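## Task

Find the patch panel beneath the switch whose ports have red covers. Ports count 1 to 24 starting at the left. Pull the lead out of port 16 and hang its cord in the nearest ring of the cable manager on that port's left side; the plug may dangle. Do not unplug any other lead, since drawing one outward can fail the job. At the end, every remaining plug must be seated and latched with its latch lever up, each lead must sit in every manager ring it passes through, and no lead may be sharply kinked or twisted around another.

## Robot and tools

Robot: two 6-joint arms, left_arm and right_arm, each with a parallel two-finger gripper. Scene frame: origin on the floor at the centre of the robot's foot, +x forward, +y toward the robot's own left, +z up. left_arm is mounted at (+0.027, +0.262, +1.331) m and right_arm at (+0.027, -0.262, +1.331) m. Names refer to the robot's sides, not sides of an image. Furniture may be skewed, and reported hand positions can be a few cm wrong, more at long reach.

Row format (shared by execute_actions and move): one flat list of 14 numbers covering both arms, always all 14 even when only one arm moves. Order: left_arm waist, shoulder, elbow, wrist pitch, wrist yaw, wrist roll, gripper opening; then right_arm in the same seven. The six joint numbers are scaled offsets in [-1, 1], measured from the Joint targets line as it was when the action (or move) began, not from the prior row. Multiply by 1.264 (waist), 1.32 (shoulder), 1.276 (elbow), 1.83 (wrist pitch), 6.358 (wrist yaw), 7.625 (wrist roll) to get radians; e.g. 0.01 on the elbow is about 0.013 rad. Sending the same offset again moves further. Zero for all six joints re-commands the current targets. The opening number is absolute, not an offset: +1 fully open, -1 closed; to keep a gripper unchanged, resend its current command (0 means half open).

Joint ranges (rad), same for both arms: waist -2.880..2.880, shoulder 0.000..3.142, elbow 0.000..3.019, wrist pitch -1.693..1.571, wrist yaw -1.571..1.571, wrist roll -2.094..2.094. True ends may differ by up to 0.084 rad. An action asking a joint more than 0.084 rad beyond a stated end is rejected for both arms; if the first action of a call fails this, the whole call is rejected. Requests past a real end are clipped, and the result may say "joint sent to its limit".

execute_actions(actions, cameras): actions is a list of actions; each action is a table of 1 to 15 rows, each row lasting one 1/30 s step, the last row held to fill 15 steps (0.5 s). Per-step joint speed is capped, and if the targets would put a gripper over 110 mm from where it is, that arm's targets are scaled back, so big offsets need several actions. An empty list just reports state and images. cameras: list of names (cam_head_left, cam_head_right, cam_left_wrist, cam_right_wrist, each 672x504); omitted/null/["all"] gives all, [] gives none.

move(target, speed, blend, opening_speed, blocking, cameras): plans joint paths. target is one 14-number row or a list of up to 15 rows; every row's offsets count from the same starting Joint targets. speed is the top rad/s of the joint with farthest to go, 0.01 to 2, default 0.5, one value or one per target. blend (rad) rounds corners between listed targets; 0 stops at each. opening_speed (0.2 or more, per second on the -1..+1 scale) makes finger changes gradual; use a low value when squeezing something fragile. Finger numbers of later targets apply only once arms halt there. The paths ignore obstacles and the other arm; grippers trace curves; fast moves hit harder. Total path time 10 s max. blocking=false returns after about 0.5 s while it keeps running. Its result adds a "move:" line: done, off_target (resting over 0.035 rad from target), moving, held or fault, plus limits=held and each lagging arm's worst joint and gap. done does not mean no contact.

wait(seconds 0 to 10): lets time pass holding the last command; a running move continues. stop(): brakes the running move. zoom_image(camera, region [x0, y0, x1, y1] in pixels, top-left origin, at most 504x504): closer look at that camera's latest image; the camera must have been in the newest images. read_manual(section="licences"): licence texts only. finished_scene(scene 1 or 2): ends the current scene irreversibly; the result usually reports success. The goal must persist without the robot.

Result lines: end_effector_position (m, the point between the finger pads about 1 cm behind the tips) and end_effector_quat_wxyz, in the scene frame; the gripper's fingers point along its +z and close along its y. Joint positions / Joint velocities: per arm six joints (rad, rad/s) then pad gap (m; 0.094 open). "within noise" means the arm is still. Joint targets: base for your next offsets. Tool commands: current gripper commands. grip_measured: finger opening on the command scale, slightly wide when empty and narrower than a squeezed part. Joint torques: drive output including arm weight, positive toward larger angle; joints 3 and 4 wrap at ±28 N m. "joint command not followed": the clearance check altered targets (it does not keep the grippers apart). MOTOR HOT appears at 85 °C; at 100 °C that arm goes limp for 30-60 s or more. Holding loads, stretching out or pushing toward unreachable poses heats motors, even while you think, and time keeps running while you write.

Avoid: pulling or loosening any other plug, bumping or snagging neighbouring leads, knocking anything off the table or out of reach, hard contacts or pressing between the two arms (can end the scene and fail it), slams and fast contact, releasing things in motion, and long pushes against obstacles; to end a push, command targets back past the measured positions.

Each tool is called after ">>>" by a JSON object that holds its "op" and its "data".

## Session

>>> {"op": "execute_actions", "data": {"actions": []}}

Scene clock: 0.00 s.
left_arm: end_effector_position=(+0.5611, -0.2355, +1.2432) grip_measured=+1.000 end_effector_quat_wxyz=(+0.358, +0.082, +0.917, -0.156) | right_arm: end_effector_position=(+0.5097, -0.4889, +1.1045) grip_measured=+1.000 end_effector_quat_wxyz=(+0.045, +0.581, +0.784, -0.213)
Joint positions: left_arm=[0.131 2.23 1.363 0.141 -0.356 -0.396 0.094] | right_arm=[-1.247 2.182 1.283 -0.544 0.498 0.982 0.094]
Joint velocities: within noise
Joint torques (N m): no reading
Motor temperatures (°C): left_arm=[31 28 27 30 28 28 28] | right_arm=[28 31 26 25 27 26 30]
Heat: left arm: hottest waist 31 °C; right arm: hottest shoulder 31 °C.
Joint targets: left_arm=[0.133 2.238 1.378 0.144 -0.356 -0.396] | right_arm=[-1.247 2.171 1.298 -0.544 0.498 0.982]
Tool commands: left_gripper/opening=+1.0 right_gripper/opening=+1.0

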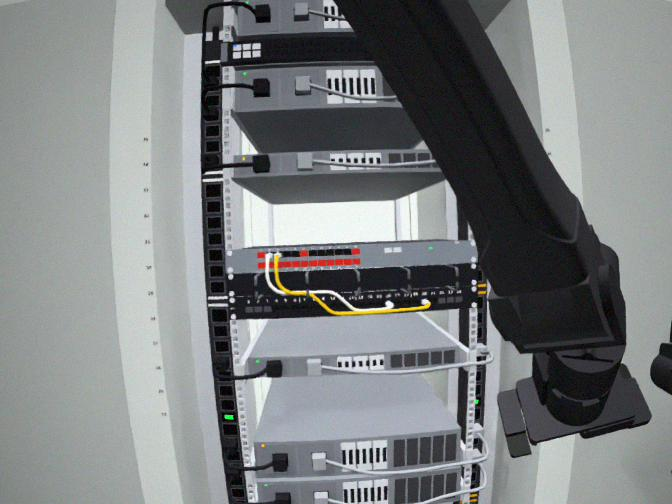

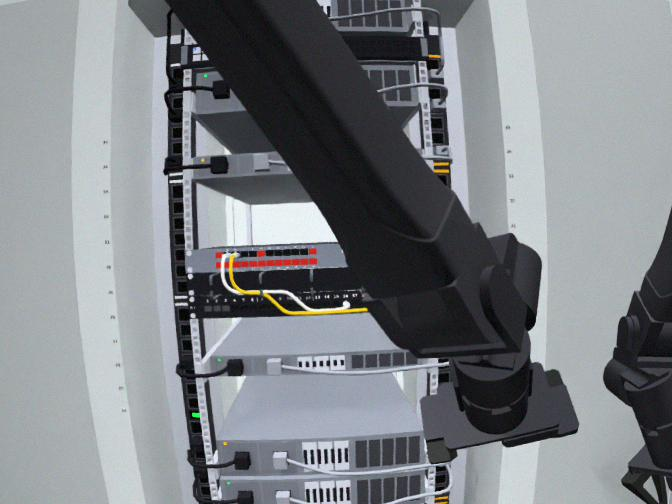

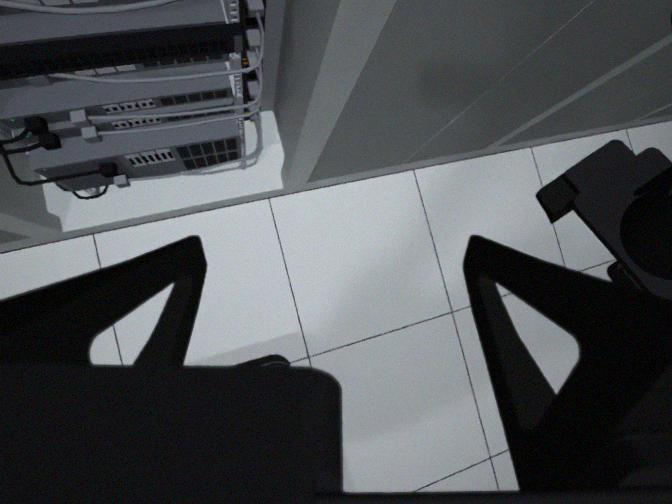

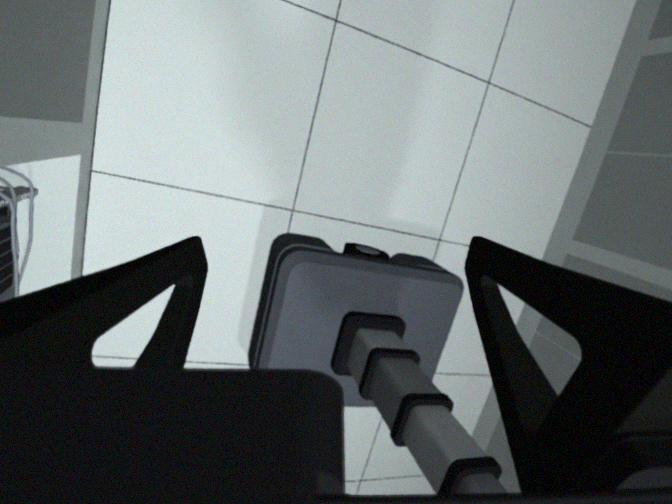

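>>> {"op": "zoom_image", "data": {"camera": "cam_head_left", "region": [220, 230, 500, 340]}}

>>> {"op": "zoom_image", "data": {"camera": "cam_head_right", "region": [180, 230, 380, 330]}}

Scaled by 1.800 from the camera's 672x504 image, which has a finer 960x720 frame.

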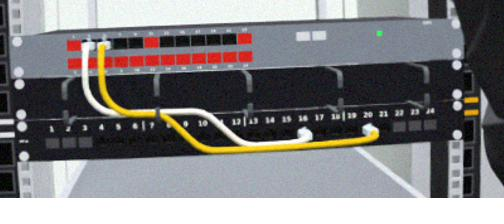

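Scaled by 2.520 from the camera's 672x504 image, which has a finer 960x720 frame.

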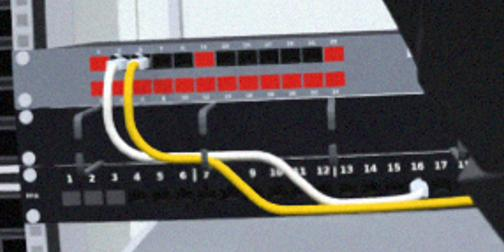

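>>> {"op": "move", "data": {"target": [0.189,0.055,-0.329,0.752,-0.031,0.080,1,0,0,0,0,0,0,1], "speed": 0.8}}

Scene clock: 7.20 s.
left_arm: end_effector_position=(+0.6072, -0.0083, +1.3106) grip_measured=+1.000 end_effector_quat_wxyz=(+0.705, +0.003, +0.709, -0.006) | right_arm: end_effector_position=(+0.5097, -0.4889, +1.1045) grip_measured=+1.000 end_effector_quat_wxyz=(+0.045, +0.581, +0.784, -0.213)
Joint positions: left_arm=[0.364 2.287 0.965 1.499 -0.55 0.207 0.094] | right_arm=[-1.247 2.182 1.283 -0.544 0.498 0.982 0.094]
Joint velocities: within noise
Joint torques (N m): left_arm=[-2.49 -11.4 1.72 2.74 0.14 0] | right_arm=[2.14 -18.37 5.67 -0.01 0.36 0.02]
Motor temperatures (°C): left_arm=[31 28 28 30 28 28 28] | right_arm=[28 32 27 25 27 26 30]
Heat: left arm: hottest waist 31 °C; right arm: hottest shoulder 32 °C.
Joint targets: left_arm=[0.371 2.310 0.958 1.520 -0.553 0.214] | right_arm=[-1.247 2.171 1.298 -0.544 0.498 0.982]
move: done

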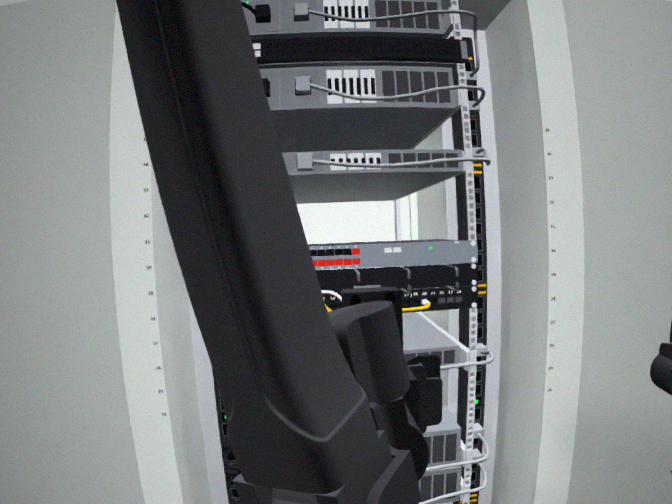

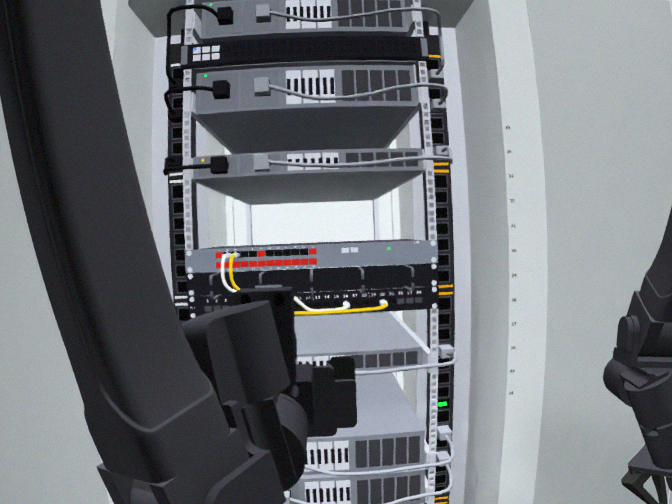

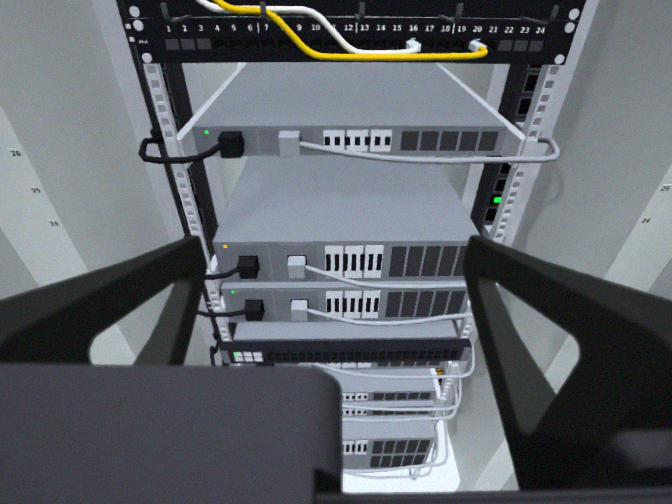

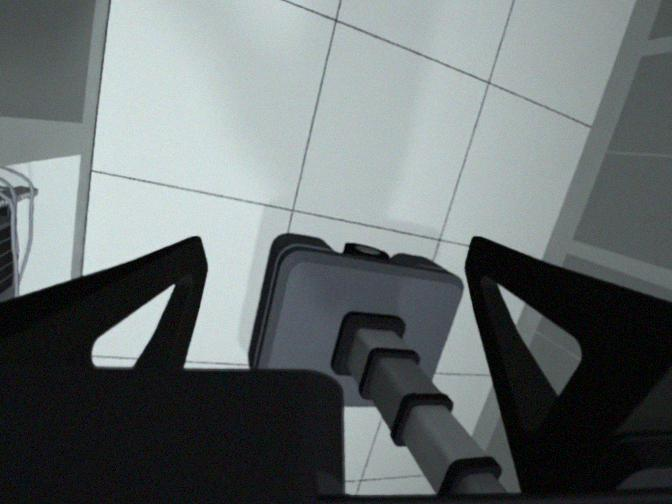

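>>> {"op": "zoom_image", "data": {"camera": "cam_left_wrist", "region": [120, 0, 350, 80]}}

>>> {"op": "zoom_image", "data": {"camera": "cam_left_wrist", "region": [350, 0, 580, 80]}}

>>> {"op": "zoom_image", "data": {"camera": "cam_head_right", "region": [180, 230, 450, 330]}}

Scaled by 2.191 from the camera's 672x504 image, which has a finer 960x720 frame.

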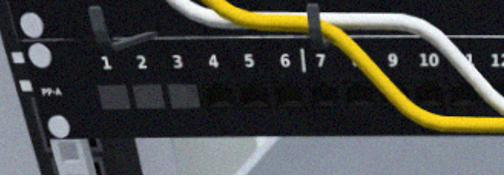

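Scaled by 2.191 from the camera's 672x504 image, which has a finer 960x720 frame.

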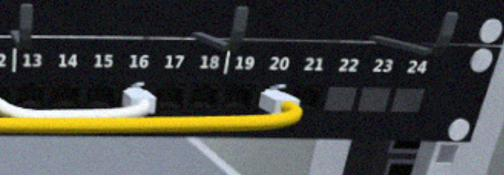

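Scaled by 1.867 from the camera's 672x504 image, which has a finer 960x720 frame.

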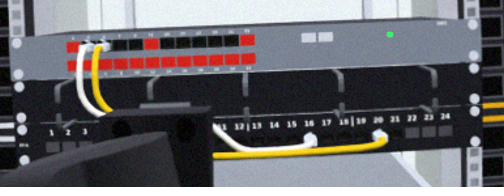

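>>> {"op": "move", "data": {"target": [-0.0174,-0.166,0.19,-0.241,-0.0038,0.0007,1,0,0,0,0,0,0,1], "speed": 0.5, "cameras": ["cam_head_right", "cam_left_wrist"]}}

>>> {"op": "zoom_image", "data": {"camera": "cam_left_wrist", "region": [100, 60, 600, 340]}}

Scene clock: 10.13 s.
left_arm: end_effector_position=(+0.6943, -0.0418, +1.4200) grip_measured=+1.000 end_effector_quat_wxyz=(+0.702, +0.000, +0.712, +0.003) | right_arm: end_effector_position=(+0.5097, -0.4889, +1.1045) grip_measured=+1.000 end_effector_quat_wxyz=(+0.045, +0.581, +0.784, -0.213)
Joint positions: left_arm=[0.358 2.093 1.171 1.093 -0.574 0.213 0.094] | right_arm=[-1.247 2.182 1.283 -0.544 0.498 0.982 0.094]
Joint velocities: within noise
Joint torques (N m): left_arm=[-4.72 -15.27 7.09 1.2 0.12 -0.05] | right_arm=[2.32 -18.37 5.7 -0.06 0.37 0.01]
Motor temperatures (°C): left_arm=[31 28 28 30 28 28 28] | right_arm=[28 33 27 25 27 26 30]
Heat: left arm: hottest waist 31 °C; right arm: hottest shoulder 33 °C.
Joint targets: left_arm=[0.350 2.091 1.201 1.079 -0.577 0.219] | right_arm=[-1.247 2.171 1.298 -0.544 0.498 0.982]
move: done
Images, in order (width x height): cam_head_right 672x504, cam_left_wrist 672x504.

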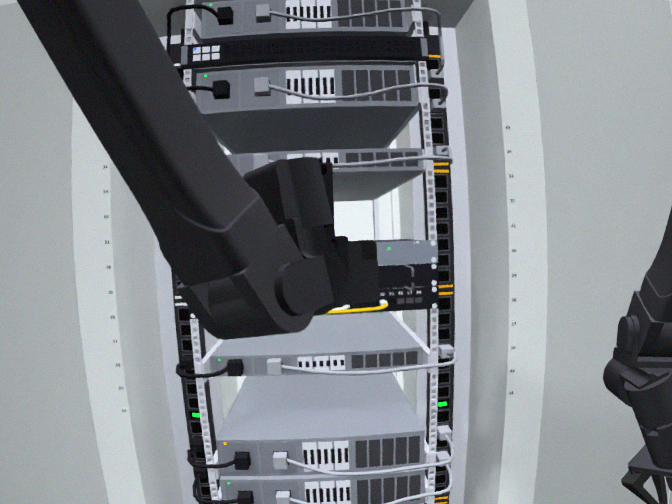

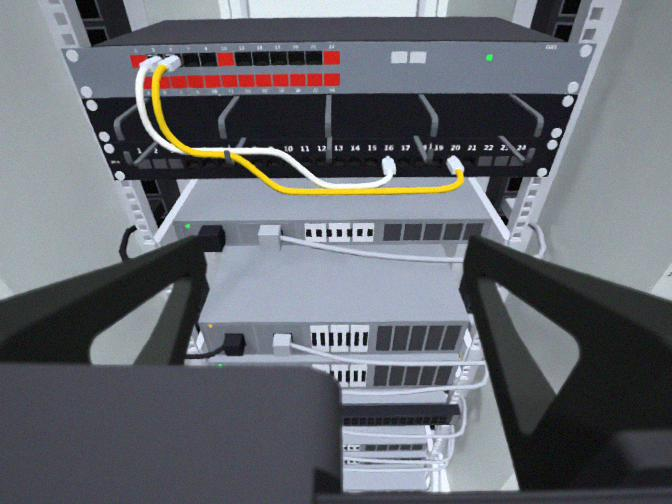

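Scaled by 1.008 from the camera's 672x504 image, which has a finer 960x720 frame.

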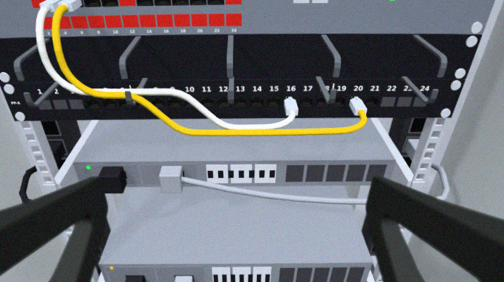

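>>> {"op": "zoom_image", "data": {"camera": "cam_left_wrist", "region": [90, 80, 340, 210]}}

>>> {"op": "zoom_image", "data": {"camera": "cam_left_wrist", "region": [290, 80, 560, 210]}}

Scaled by 2.016 from the camera's 672x504 image, which has a finer 960x720 frame.

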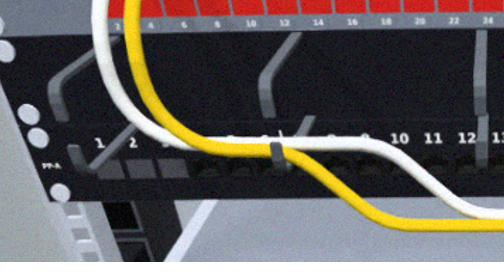

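Scaled by 1.867 from the camera's 672x504 image, which has a finer 960x720 frame.

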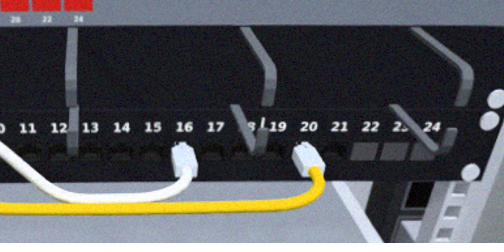

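>>> {"op": "move", "data": {"target": [[0.295,-0.167,-0.226,-0.006,0.112,-0.0093,1,0.05,-0.01,-0.0223,0.3,-0.04,0.02,1],[0.295,-0.167,-0.226,-0.006,0.112,-0.0093,1,0.321,-0.01,-0.0223,0.844,-0.118,0.0596,1]], "speed": 0.8, "blend": 0.1}}

Scene clock: 17.20 s.
left_arm: end_effector_position=(+0.6919, +0.1096, +1.4335) grip_measured=+1.000 end_effector_quat_wxyz=(+0.701, +0.123, +0.692, -0.119) | right_arm: end_effector_position=(+0.7977, -0.1518, +1.3388) grip_measured=+1.000 end_effector_quat_wxyz=(+0.399, +0.414, +0.592, +0.565)
Joint positions: left_arm=[0.72 1.88 0.92 1.083 0.132 0.155 0.094] | right_arm=[-0.844 2.182 1.271 0.98 -0.25 1.422 0.094]
Joint velocities: within noise
Joint torques (N m): left_arm=[-1.26 -13.57 3.96 1.48 0.36 -0.16] | right_arm=[4.25 -20.95 6.11 2.66 -0.16 0.03]
Motor temperatures (°C): left_arm=[31 29 28 30 29 28 28] | right_arm=[28 34 27 25 27 26 30]
Heat: left arm: hottest waist 31 °C; right arm: hottest shoulder 34 °C.
Joint targets: left_arm=[0.723 1.871 0.912 1.068 0.135 0.149] | right_arm=[-0.841 2.158 1.269 1.001 -0.252 1.437]
move: done

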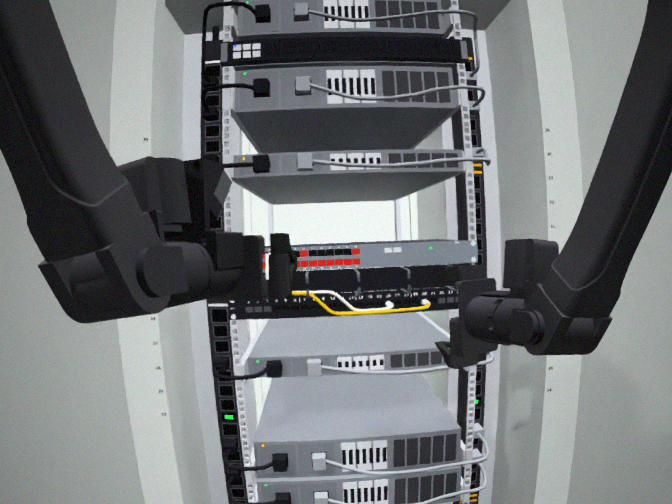

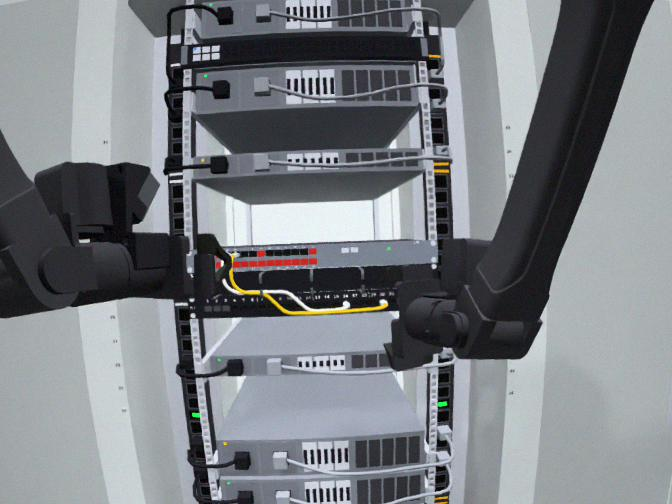

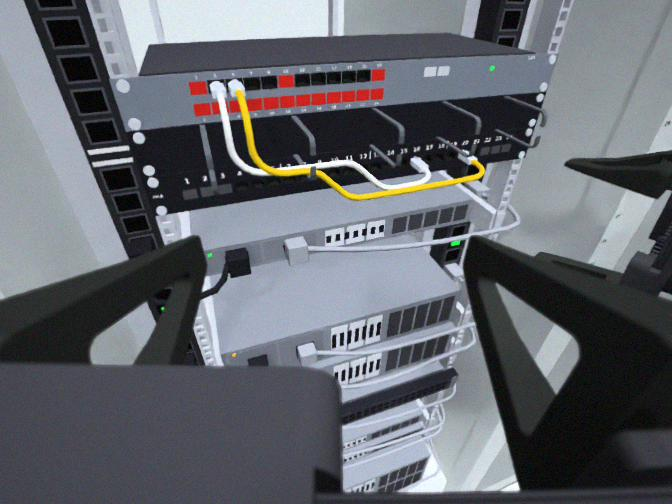

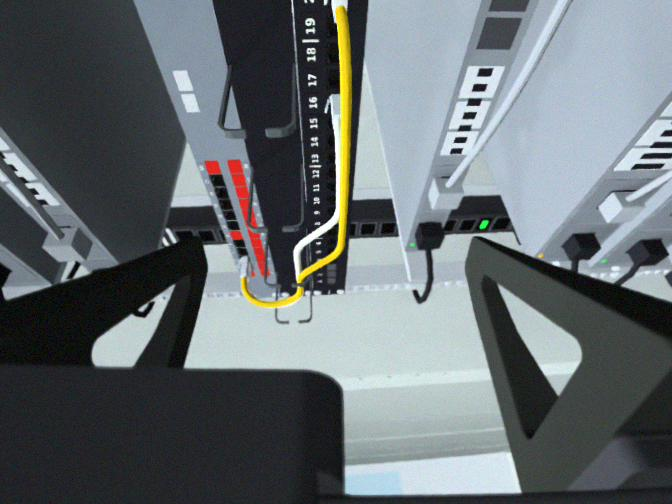

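Nice side view.

>>> {"op": "zoom_image", "data": {"camera": "cam_right_wrist", "region": [180, 0, 400, 165]}}

>>> {"op": "zoom_image", "data": {"camera": "cam_right_wrist", "region": [180, 150, 400, 340]}}

>>> {"op": "zoom_image", "data": {"camera": "cam_left_wrist", "region": [260, 80, 560, 220]}}

Scaled by 2.291 from the camera's 672x504 image, which has a finer 960x720 frame.

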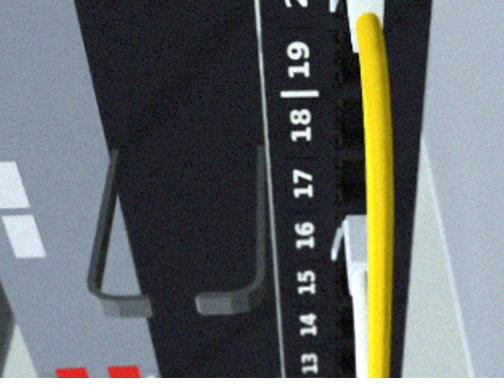

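Scaled by 2.291 from the camera's 672x504 image, which has a finer 960x720 frame.

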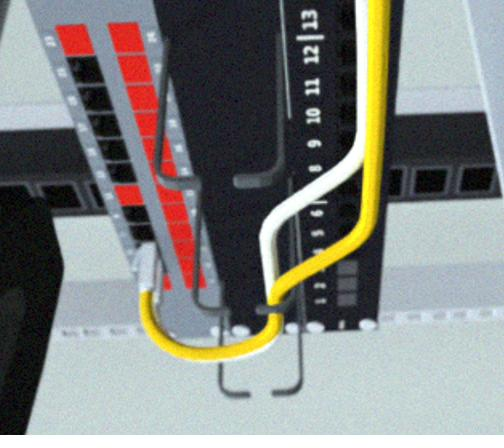

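Scaled by 1.680 from the camera's 672x504 image, which has a finer 960x720 frame.

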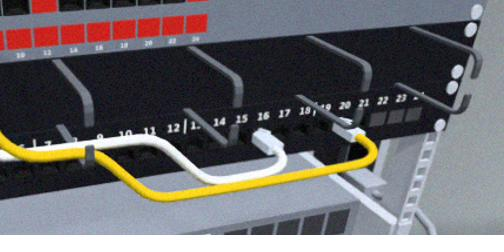

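>>> {"op": "move", "data": {"target": [0,0,0,0,0,0,1,0.1578,0.2,0.3715,-0.0443,0.1122,-0.0035,-0.447], "speed": 0.4}}

>>> {"op": "zoom_image", "data": {"camera": "cam_right_wrist", "region": [150, 0, 500, 262]}}

Scene clock: 33.40 s.
left_arm: end_effector_position=(+0.6919, +0.1096, +1.4335) grip_measured=+1.000 end_effector_quat_wxyz=(+0.701, +0.123, +0.692, -0.119) | right_arm: end_effector_position=(+0.8843, -0.1011, +1.3411) grip_measured=-0.445 end_effector_quat_wxyz=(+0.541, +0.550, +0.442, +0.459)
Joint positions: left_arm=[0.72 1.88 0.92 1.083 0.132 0.155 0.094] | right_arm=[-0.657 2.412 1.691 0.925 0.459 1.423 0.026]
Joint velocities: within noise
Joint torques (N m): left_arm=[-2.37 -13.39 3.84 1.36 0.4 -0.16] | right_arm=[6.24 -21.42 12.29 1.42 0.01 -0.27]
Motor temperatures (°C): left_arm=[31 31 29 30 29 28 28] | right_arm=[28 36 28 26 27 26 30]
Heat: left arm: hottest waist 31 °C; right arm: hottest shoulder 36 °C.
Joint targets: left_arm=[0.723 1.871 0.912 1.068 0.135 0.148] | right_arm=[-0.641 2.422 1.743 0.920 0.462 1.410]
move: off_target (right_arm); right_arm: the elbow is farthest, 0.052 rad from its target

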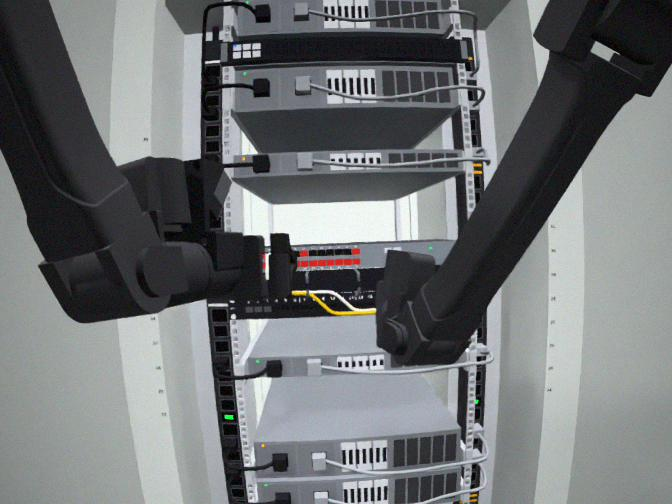

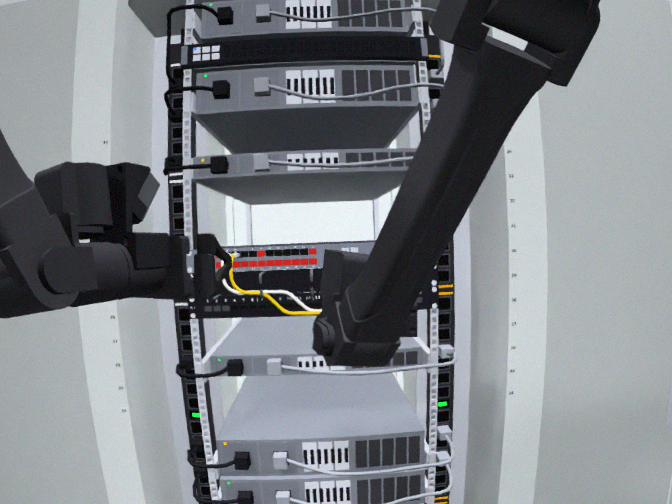

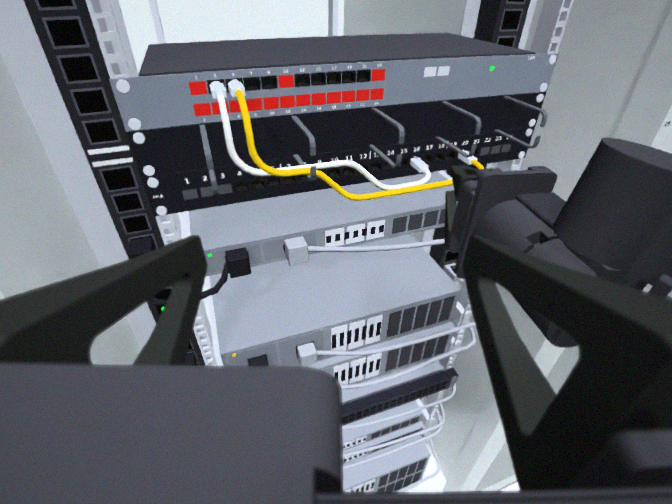

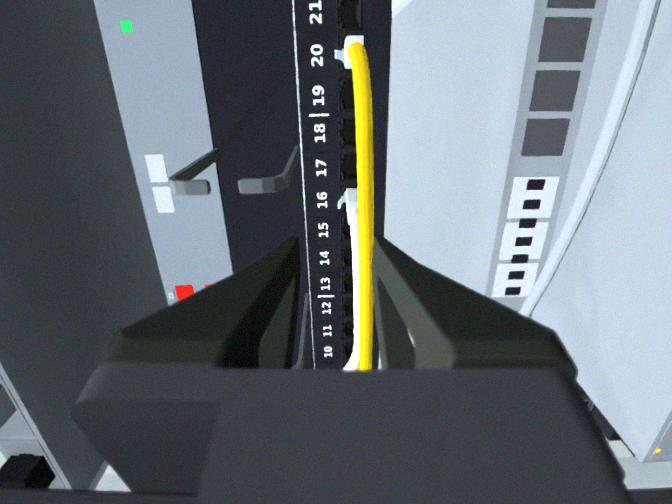

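Scaled by 1.440 from the camera's 672x504 image, which has a finer 960x720 frame.

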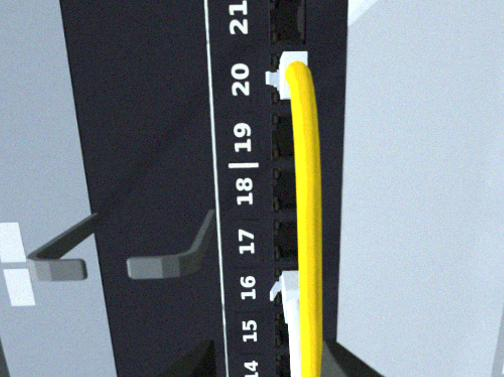

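>>> {"op": "move", "data": {"target": [0,0,0,0,0,0,1,0.0166,0.0205,0.0259,-0.006,0.0024,-0.0038,-0.404], "speed": 0.3, "cameras": ["cam_right_wrist"]}}

>>> {"op": "zoom_image", "data": {"camera": "cam_right_wrist", "region": [220, 130, 460, 310]}}

Scene clock: 37.73 s.
left_arm: end_effector_position=(+0.6919, +0.1096, +1.4335) grip_measured=+1.000 end_effector_quat_wxyz=(+0.701, +0.123, +0.692, -0.119) | right_arm: end_effector_position=(+0.8860, -0.0854, +1.3327) grip_measured=-0.406 end_effector_quat_wxyz=(+0.544, +0.545, +0.451, +0.451)
Joint positions: left_arm=[0.72 1.88 0.92 1.083 0.132 0.155 0.094] | right_arm=[-0.639 2.44 1.724 0.914 0.474 1.396 0.028]
Joint velocities: within noise
Joint torques (N m): left_arm=[-2.55 -12.75 4.04 1.35 0.36 -0.14] | right_arm=[6.77 -21.48 12.29 1.37 0 -0.29]
Motor temperatures (°C): left_arm=[31 31 29 30 29 28 28] | right_arm=[28 37 29 26 27 26 30]
Heat: left arm: hottest waist 31 °C; right arm: hottest shoulder 37 °C.
Joint targets: left_arm=[0.723 1.871 0.912 1.068 0.135 0.149] | right_arm=[-0.620 2.449 1.776 0.909 0.477 1.381]
move: off_target (right_arm); right_arm: the elbow is farthest, 0.052 rad from its target
Images, in order (width x height): cam_right_wrist 672x504.

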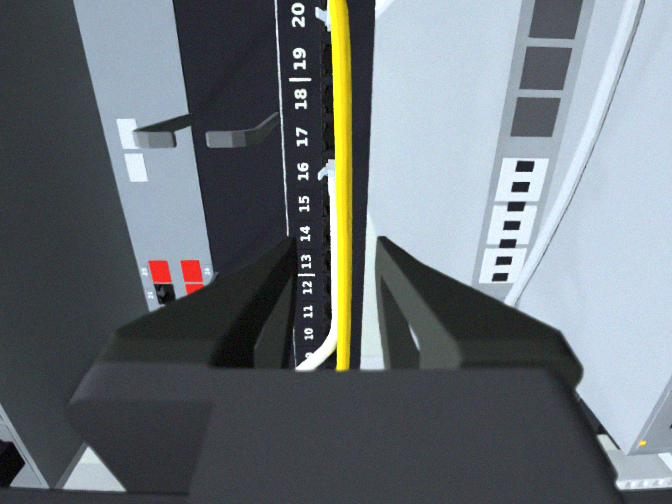

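Scaled by 2.100 from the camera's 672x504 image, which has a finer 960x720 frame.

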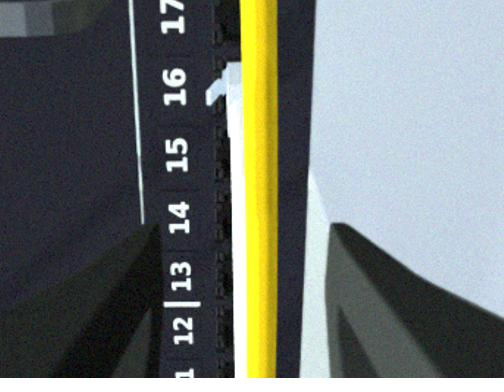

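>>> {"op": "move", "data": {"target": [0,0,0,0,0,0,1,-0.0158,0.0489,0.123,-0.0525,-0.0035,0.0006,-0.404], "speed": 0.15, "cameras": ["cam_left_wrist","cam_right_wrist"]}}

>>> {"op": "zoom_image", "data": {"camera": "cam_right_wrist", "region": [220, 130, 460, 310]}}

>>> {"op": "zoom_image", "data": {"camera": "cam_left_wrist", "region": [300, 80, 560, 240]}}

Scene clock: 40.57 s.
left_arm: end_effector_position=(+0.6919, +0.1096, +1.4335) grip_measured=+1.000 end_effector_quat_wxyz=(+0.701, +0.123, +0.692, -0.119) | right_arm: end_effector_position=(+0.9187, -0.0731, +1.3350) grip_measured=-0.406 end_effector_quat_wxyz=(+0.540, +0.541, +0.457, +0.455)
Joint positions: left_arm=[0.72 1.88 0.92 1.083 0.132 0.155 0.094] | right_arm=[-0.639 2.502 1.877 0.818 0.457 1.396 0.028]
Joint velocities: within noise
Joint torques (N m): left_arm=[-2.73 -14.1 4.03 1.36 0.37 -0.17] | right_arm=[5.01 -22.3 13.27 1.43 -0.21 -0.23]
Motor temperatures (°C): left_arm=[31 31 29 30 29 28 28] | right_arm=[28 37 30 26 27 26 30]
Heat: left arm: hottest waist 31 °C; right arm: hottest shoulder 37 °C.
Joint targets: left_arm=[0.723 1.871 0.912 1.068 0.135 0.149] | right_arm=[-0.640 2.514 1.933 0.813 0.455 1.385]
move: off_target (right_arm); right_arm: the elbow is farthest, 0.056 rad from its target
Images, in order (width x height): cam_left_wrist 672x504, cam_right_wrist 672x504.

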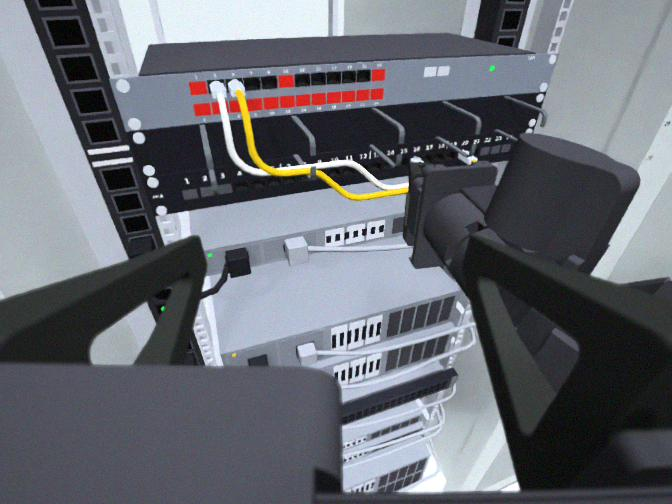

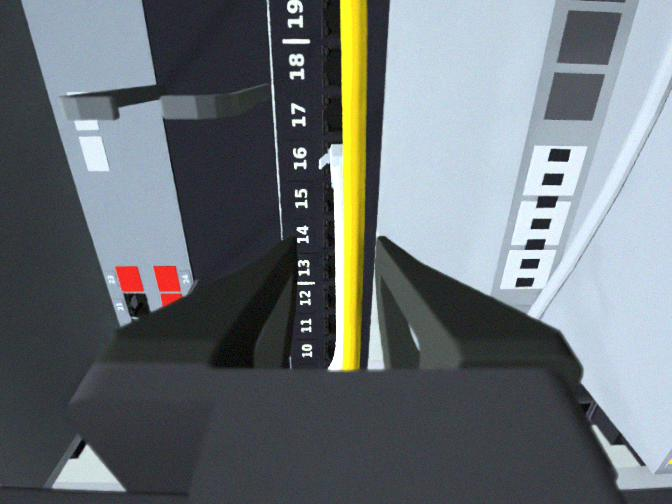

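Scaled by 2.100 from the camera's 672x504 image, which has a finer 960x720 frame.

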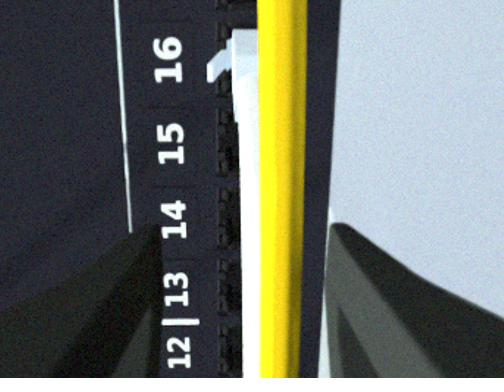

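Scaled by 1.938 from the camera's 672x504 image, which has a finer 960x720 frame.

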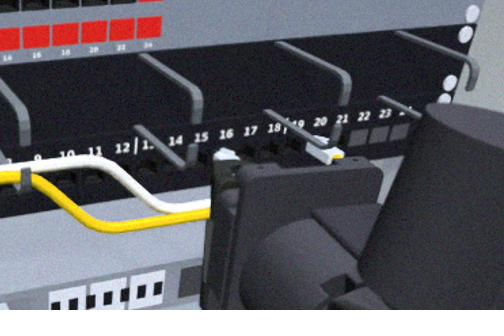

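>>> {"op": "move", "data": {"target": [[0,0,0,0,0,0,1,-0.0142,0,0,0,0,0,-0.404],[0,0,0,0,0,0,1,-0.0245,0.0398,0.0995,-0.041,-0.0024,0.0005,-0.404]], "speed": 0.12, "blend": 0.003, "cameras": ["cam_left_wrist","cam_right_wrist"]}}

>>> {"op": "zoom_image", "data": {"camera": "cam_right_wrist", "region": [220, 100, 460, 310]}}

>>> {"op": "zoom_image", "data": {"camera": "cam_left_wrist", "region": [300, 80, 560, 240]}}

Scene clock: 45.47 s.
left_arm: end_effector_position=(+0.6919, +0.1096, +1.4335) grip_measured=+1.000 end_effector_quat_wxyz=(+0.701, +0.123, +0.692, -0.119) | right_arm: end_effector_position=(+0.9449, -0.0784, +1.3327) grip_measured=-0.406 end_effector_quat_wxyz=(+0.541, +0.541, +0.459, +0.453)
Joint positions: left_arm=[0.72 1.88 0.92 1.083 0.132 0.155 0.094] | right_arm=[-0.656 2.555 2 0.743 0.442 1.396 0.028]
Joint velocities: within noise
Joint torques (N m): left_arm=[-1.85 -13.86 3.88 1.28 0.37 -0.12] | right_arm=[4.07 -23.24 14.05 1.35 -0.22 -0.19]
Motor temperatures (°C): left_arm=[31 31 29 30 29 28 28] | right_arm=[28 36 30 26 27 26 29]
Heat: left arm: hottest waist 31 °C; right arm: hottest shoulder 36 °C.
Joint targets: left_arm=[0.723 1.871 0.912 1.068 0.135 0.149] | right_arm=[-0.671 2.566 2.060 0.737 0.439 1.389]
move: off_target (right_arm); right_arm: the elbow is farthest, 0.060 rad from its target
Images, in order (width x height): cam_left_wrist 672x504, cam_right_wrist 672x504.

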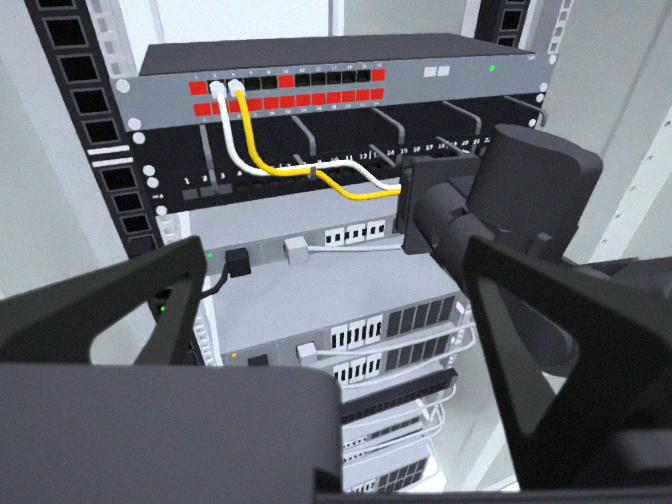

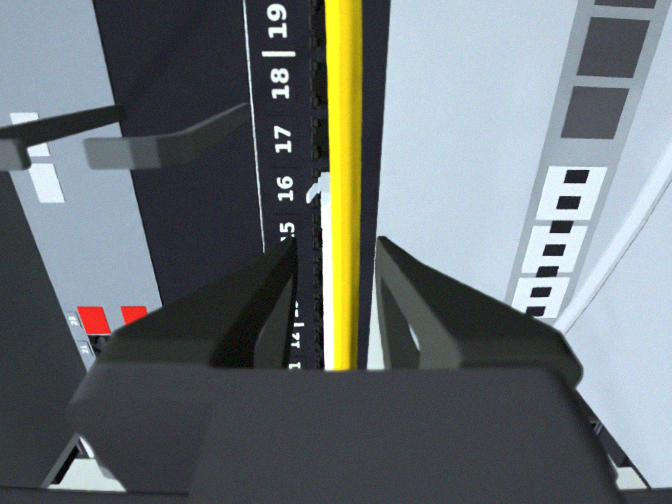

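Scaled by 2.100 from the camera's 672x504 image, which has a finer 960x720 frame.

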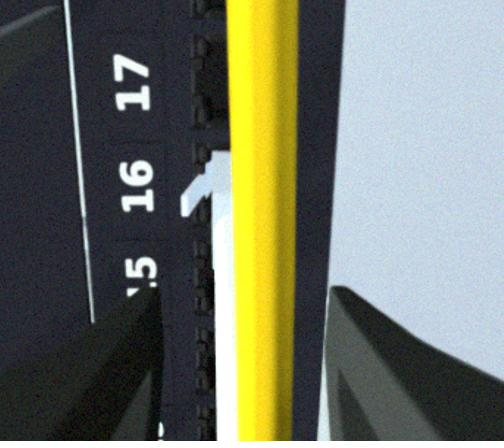

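Scaled by 1.938 from the camera's 672x504 image, which has a finer 960x720 frame.

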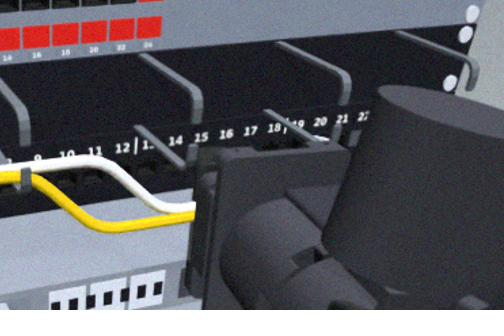

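>>> {"op": "move", "data": {"target": [0,0,0,0,0,0,1,-0.0174,0,0,0,0,0,-0.404], "speed": 0.12, "cameras": ["cam_left_wrist","cam_right_wrist"]}}

>>> {"op": "zoom_image", "data": {"camera": "cam_right_wrist", "region": [220, 100, 460, 310]}}

Scene clock: 46.83 s.
left_arm: end_effector_position=(+0.6919, +0.1096, +1.4335) grip_measured=+1.000 end_effector_quat_wxyz=(+0.701, +0.123, +0.692, -0.119) | right_arm: end_effector_position=(+0.9496, -0.1003, +1.3305) grip_measured=-0.406 end_effector_quat_wxyz=(+0.546, +0.545, +0.454, +0.445)
Joint positions: left_arm=[0.72 1.88 0.92 1.083 0.132 0.155 0.094] | right_arm=[-0.68 2.555 2.002 0.743 0.442 1.396 0.028]
Joint velocities: within noise
Joint torques (N m): left_arm=[-2.26 -13.45 3.9 1.31 0.33 -0.17] | right_arm=[4.13 -23.41 13.83 1.44 -0.19 -0.18]
Motor temperatures (°C): left_arm=[31 31 29 30 29 28 28] | right_arm=[28 36 31 26 27 26 29]
Heat: left arm: hottest waist 31 °C; right arm: hottest shoulder 36 °C.
Joint targets: left_arm=[0.723 1.871 0.912 1.068 0.135 0.149] | right_arm=[-0.693 2.566 2.060 0.738 0.439 1.389]
move: off_target (right_arm); right_arm: the elbow is farthest, 0.058 rad from its target
Images, in order (width x height): cam_left_wrist 672x504, cam_right_wrist 672x504.

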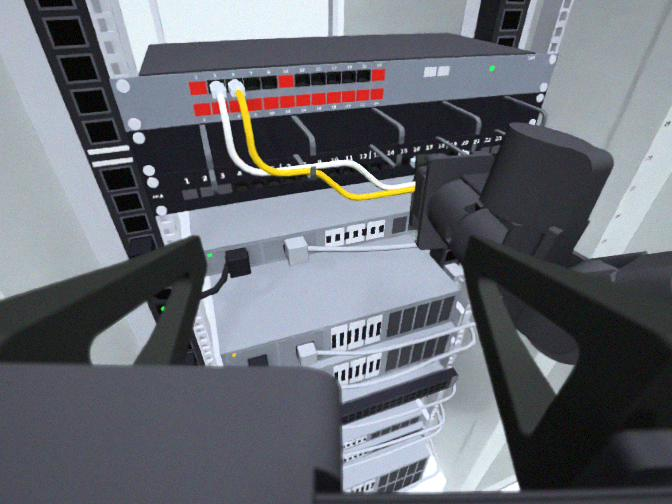

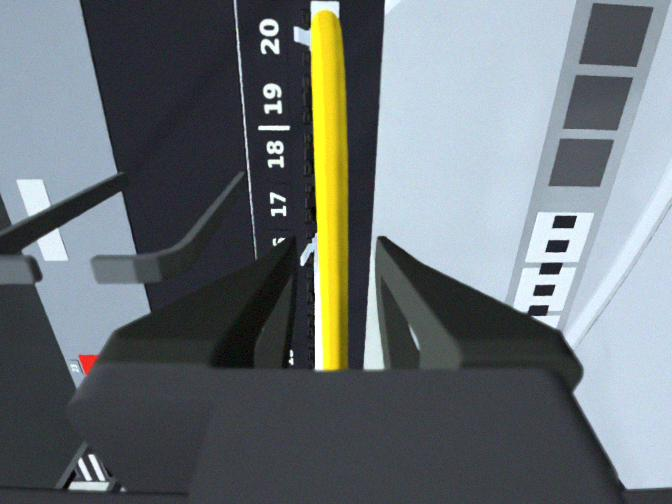

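Scaled by 2.100 from the camera's 672x504 image, which has a finer 960x720 frame.

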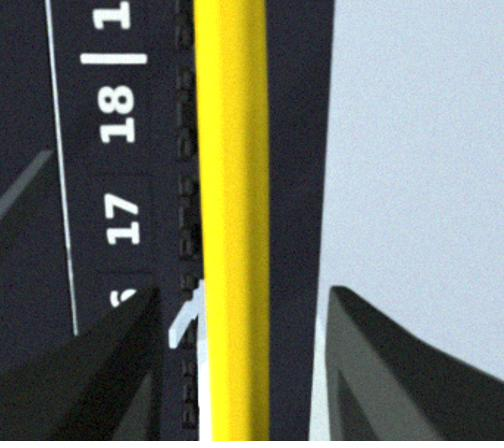

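>>> {"op": "move", "data": {"target": [0,0,0,0,0,0,1,0,0.0182,0.0478,-0.0175,-0.0014,0.0009,-0.404], "speed": 0.1, "cameras": ["cam_left_wrist","cam_right_wrist"]}}

>>> {"op": "zoom_image", "data": {"camera": "cam_right_wrist", "region": [240, 150, 440, 310]}}

Scene clock: 49.17 s.
left_arm: end_effector_position=(+0.6919, +0.1096, +1.4335) grip_measured=+1.000 end_effector_quat_wxyz=(+0.701, +0.123, +0.692, -0.119) | right_arm: end_effector_position=(+0.9570, -0.0981, +1.3328) grip_measured=-0.406 end_effector_quat_wxyz=(+0.547, +0.544, +0.453, +0.448)
Joint positions: left_arm=[0.72 1.88 0.92 1.083 0.132 0.155 0.094] | right_arm=[-0.68 2.572 2.043 0.723 0.438 1.396 0.028]
Joint velocities: within noise
Joint torques (N m): left_arm=[-1.96 -13.27 3.99 1.44 0.41 -0.15] | right_arm=[4.13 -22.65 15.64 0.85 -0.4 -0.13]
Motor temperatures (°C): left_arm=[31 32 29 30 29 28 28] | right_arm=[28 37 31 26 27 26 29]
Heat: left arm: hottest shoulder 32 °C; right arm: hottest shoulder 37 °C.
Joint targets: left_arm=[0.723 1.871 0.912 1.068 0.135 0.149] | right_arm=[-0.693 2.591 2.121 0.706 0.430 1.396]
move: off_target (right_arm); right_arm: the elbow is farthest, 0.078 rad from its target
Images, in order (width x height): cam_left_wrist 672x504, cam_right_wrist 672x504.

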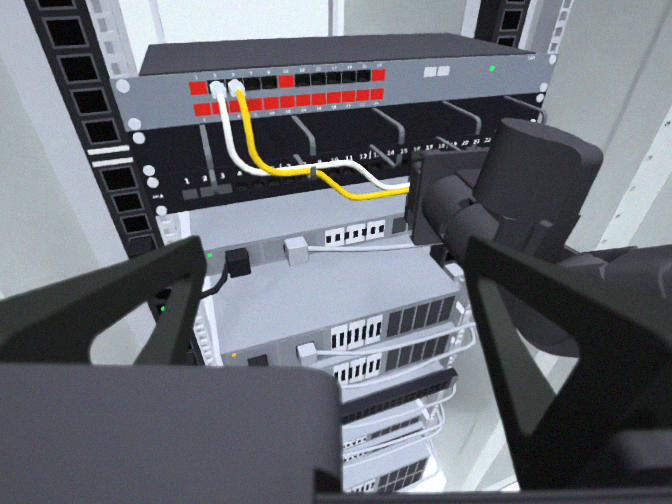

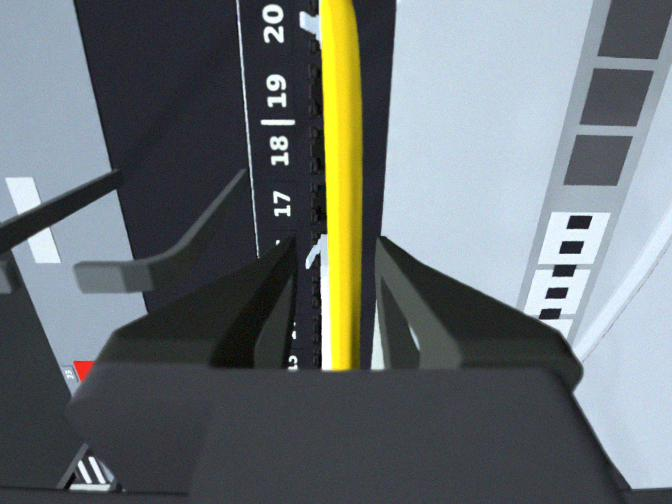

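Scaled by 2.520 from the camera's 672x504 image, which has a finer 960x720 frame.

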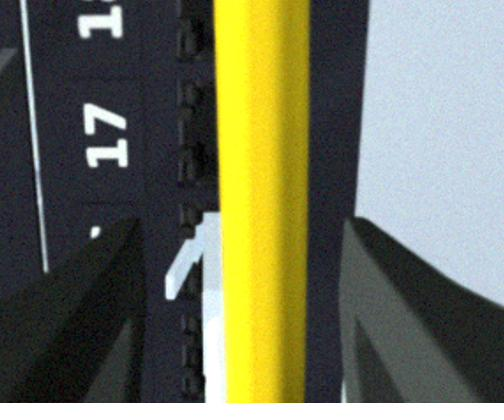

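>>> {"op": "move", "data": {"target": [0,0,0,0,0,0,1,0,-0.003,-0.0125,0.004,0,0,-0.9], "speed": 0.1, "opening_speed": 0.3, "cameras": ["cam_left_wrist","cam_right_wrist"]}}

>>> {"op": "zoom_image", "data": {"camera": "cam_right_wrist", "region": [240, 150, 440, 310]}}

Scene clock: 51.83 s.
left_arm: end_effector_position=(+0.6919, +0.1096, +1.4335) grip_measured=+1.000 end_effector_quat_wxyz=(+0.701, +0.123, +0.692, -0.119) | right_arm: end_effector_position=(+0.9572, -0.0977, +1.3339) grip_measured=-0.883 end_effector_quat_wxyz=(+0.547, +0.542, +0.452, +0.450)
Joint positions: left_arm=[0.72 1.88 0.92 1.083 0.132 0.155 0.094] | right_arm=[-0.68 2.572 2.044 0.727 0.435 1.396 0.006]
Joint velocities: within noise
Joint torques (N m): left_arm=[-2.2 -13.39 4.03 1.35 0.33 -0.14] | right_arm=[4.42 -22.89 14.28 1.06 -0.28 -0.1]
Motor temperatures (°C): left_arm=[31 32 29 30 29 28 28] | right_arm=[28 36 33 26 27 26 29]
Heat: left arm: hottest shoulder 32 °C; right arm: hottest shoulder 36 °C.
Joint targets: left_arm=[0.723 1.871 0.912 1.068 0.135 0.149] | right_arm=[-0.693 2.586 2.105 0.713 0.430 1.396]
move: off_target (right_arm); right_arm: the elbow is farthest, 0.061 rad from its target
Images, in order (width x height): cam_left_wrist 672x504, cam_right_wrist 672x504.

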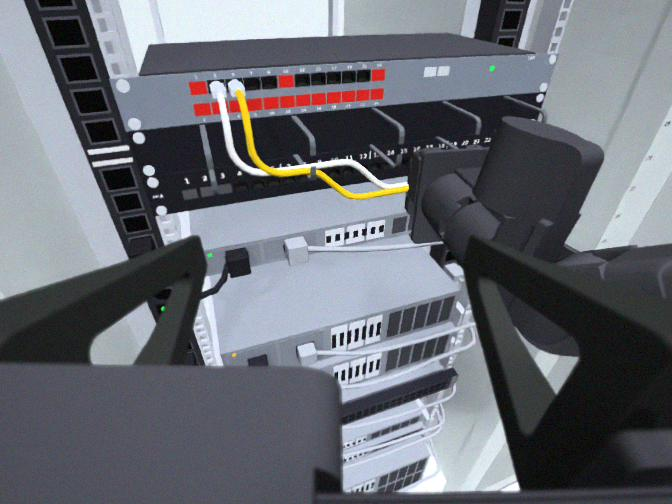

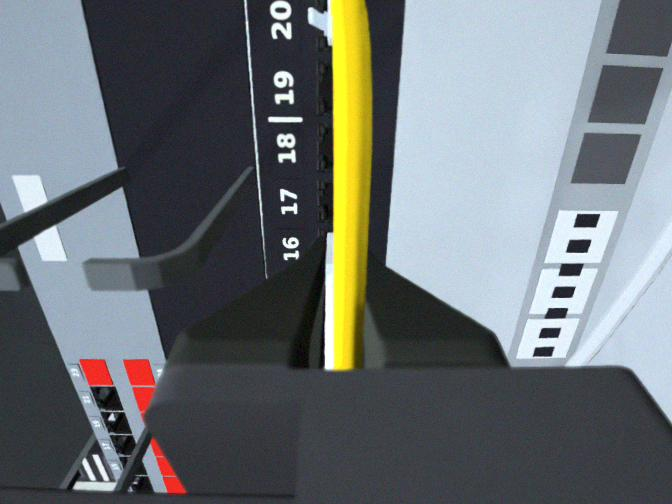

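Scaled by 2.520 from the camera's 672x504 image, which has a finer 960x720 frame.

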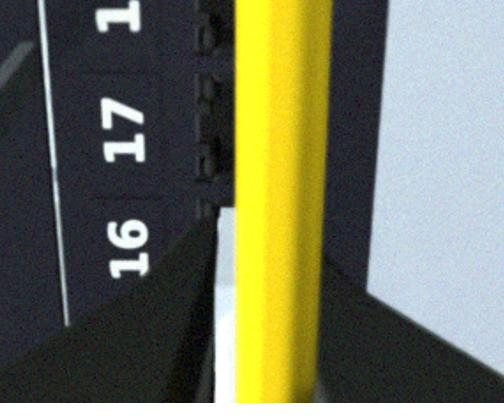

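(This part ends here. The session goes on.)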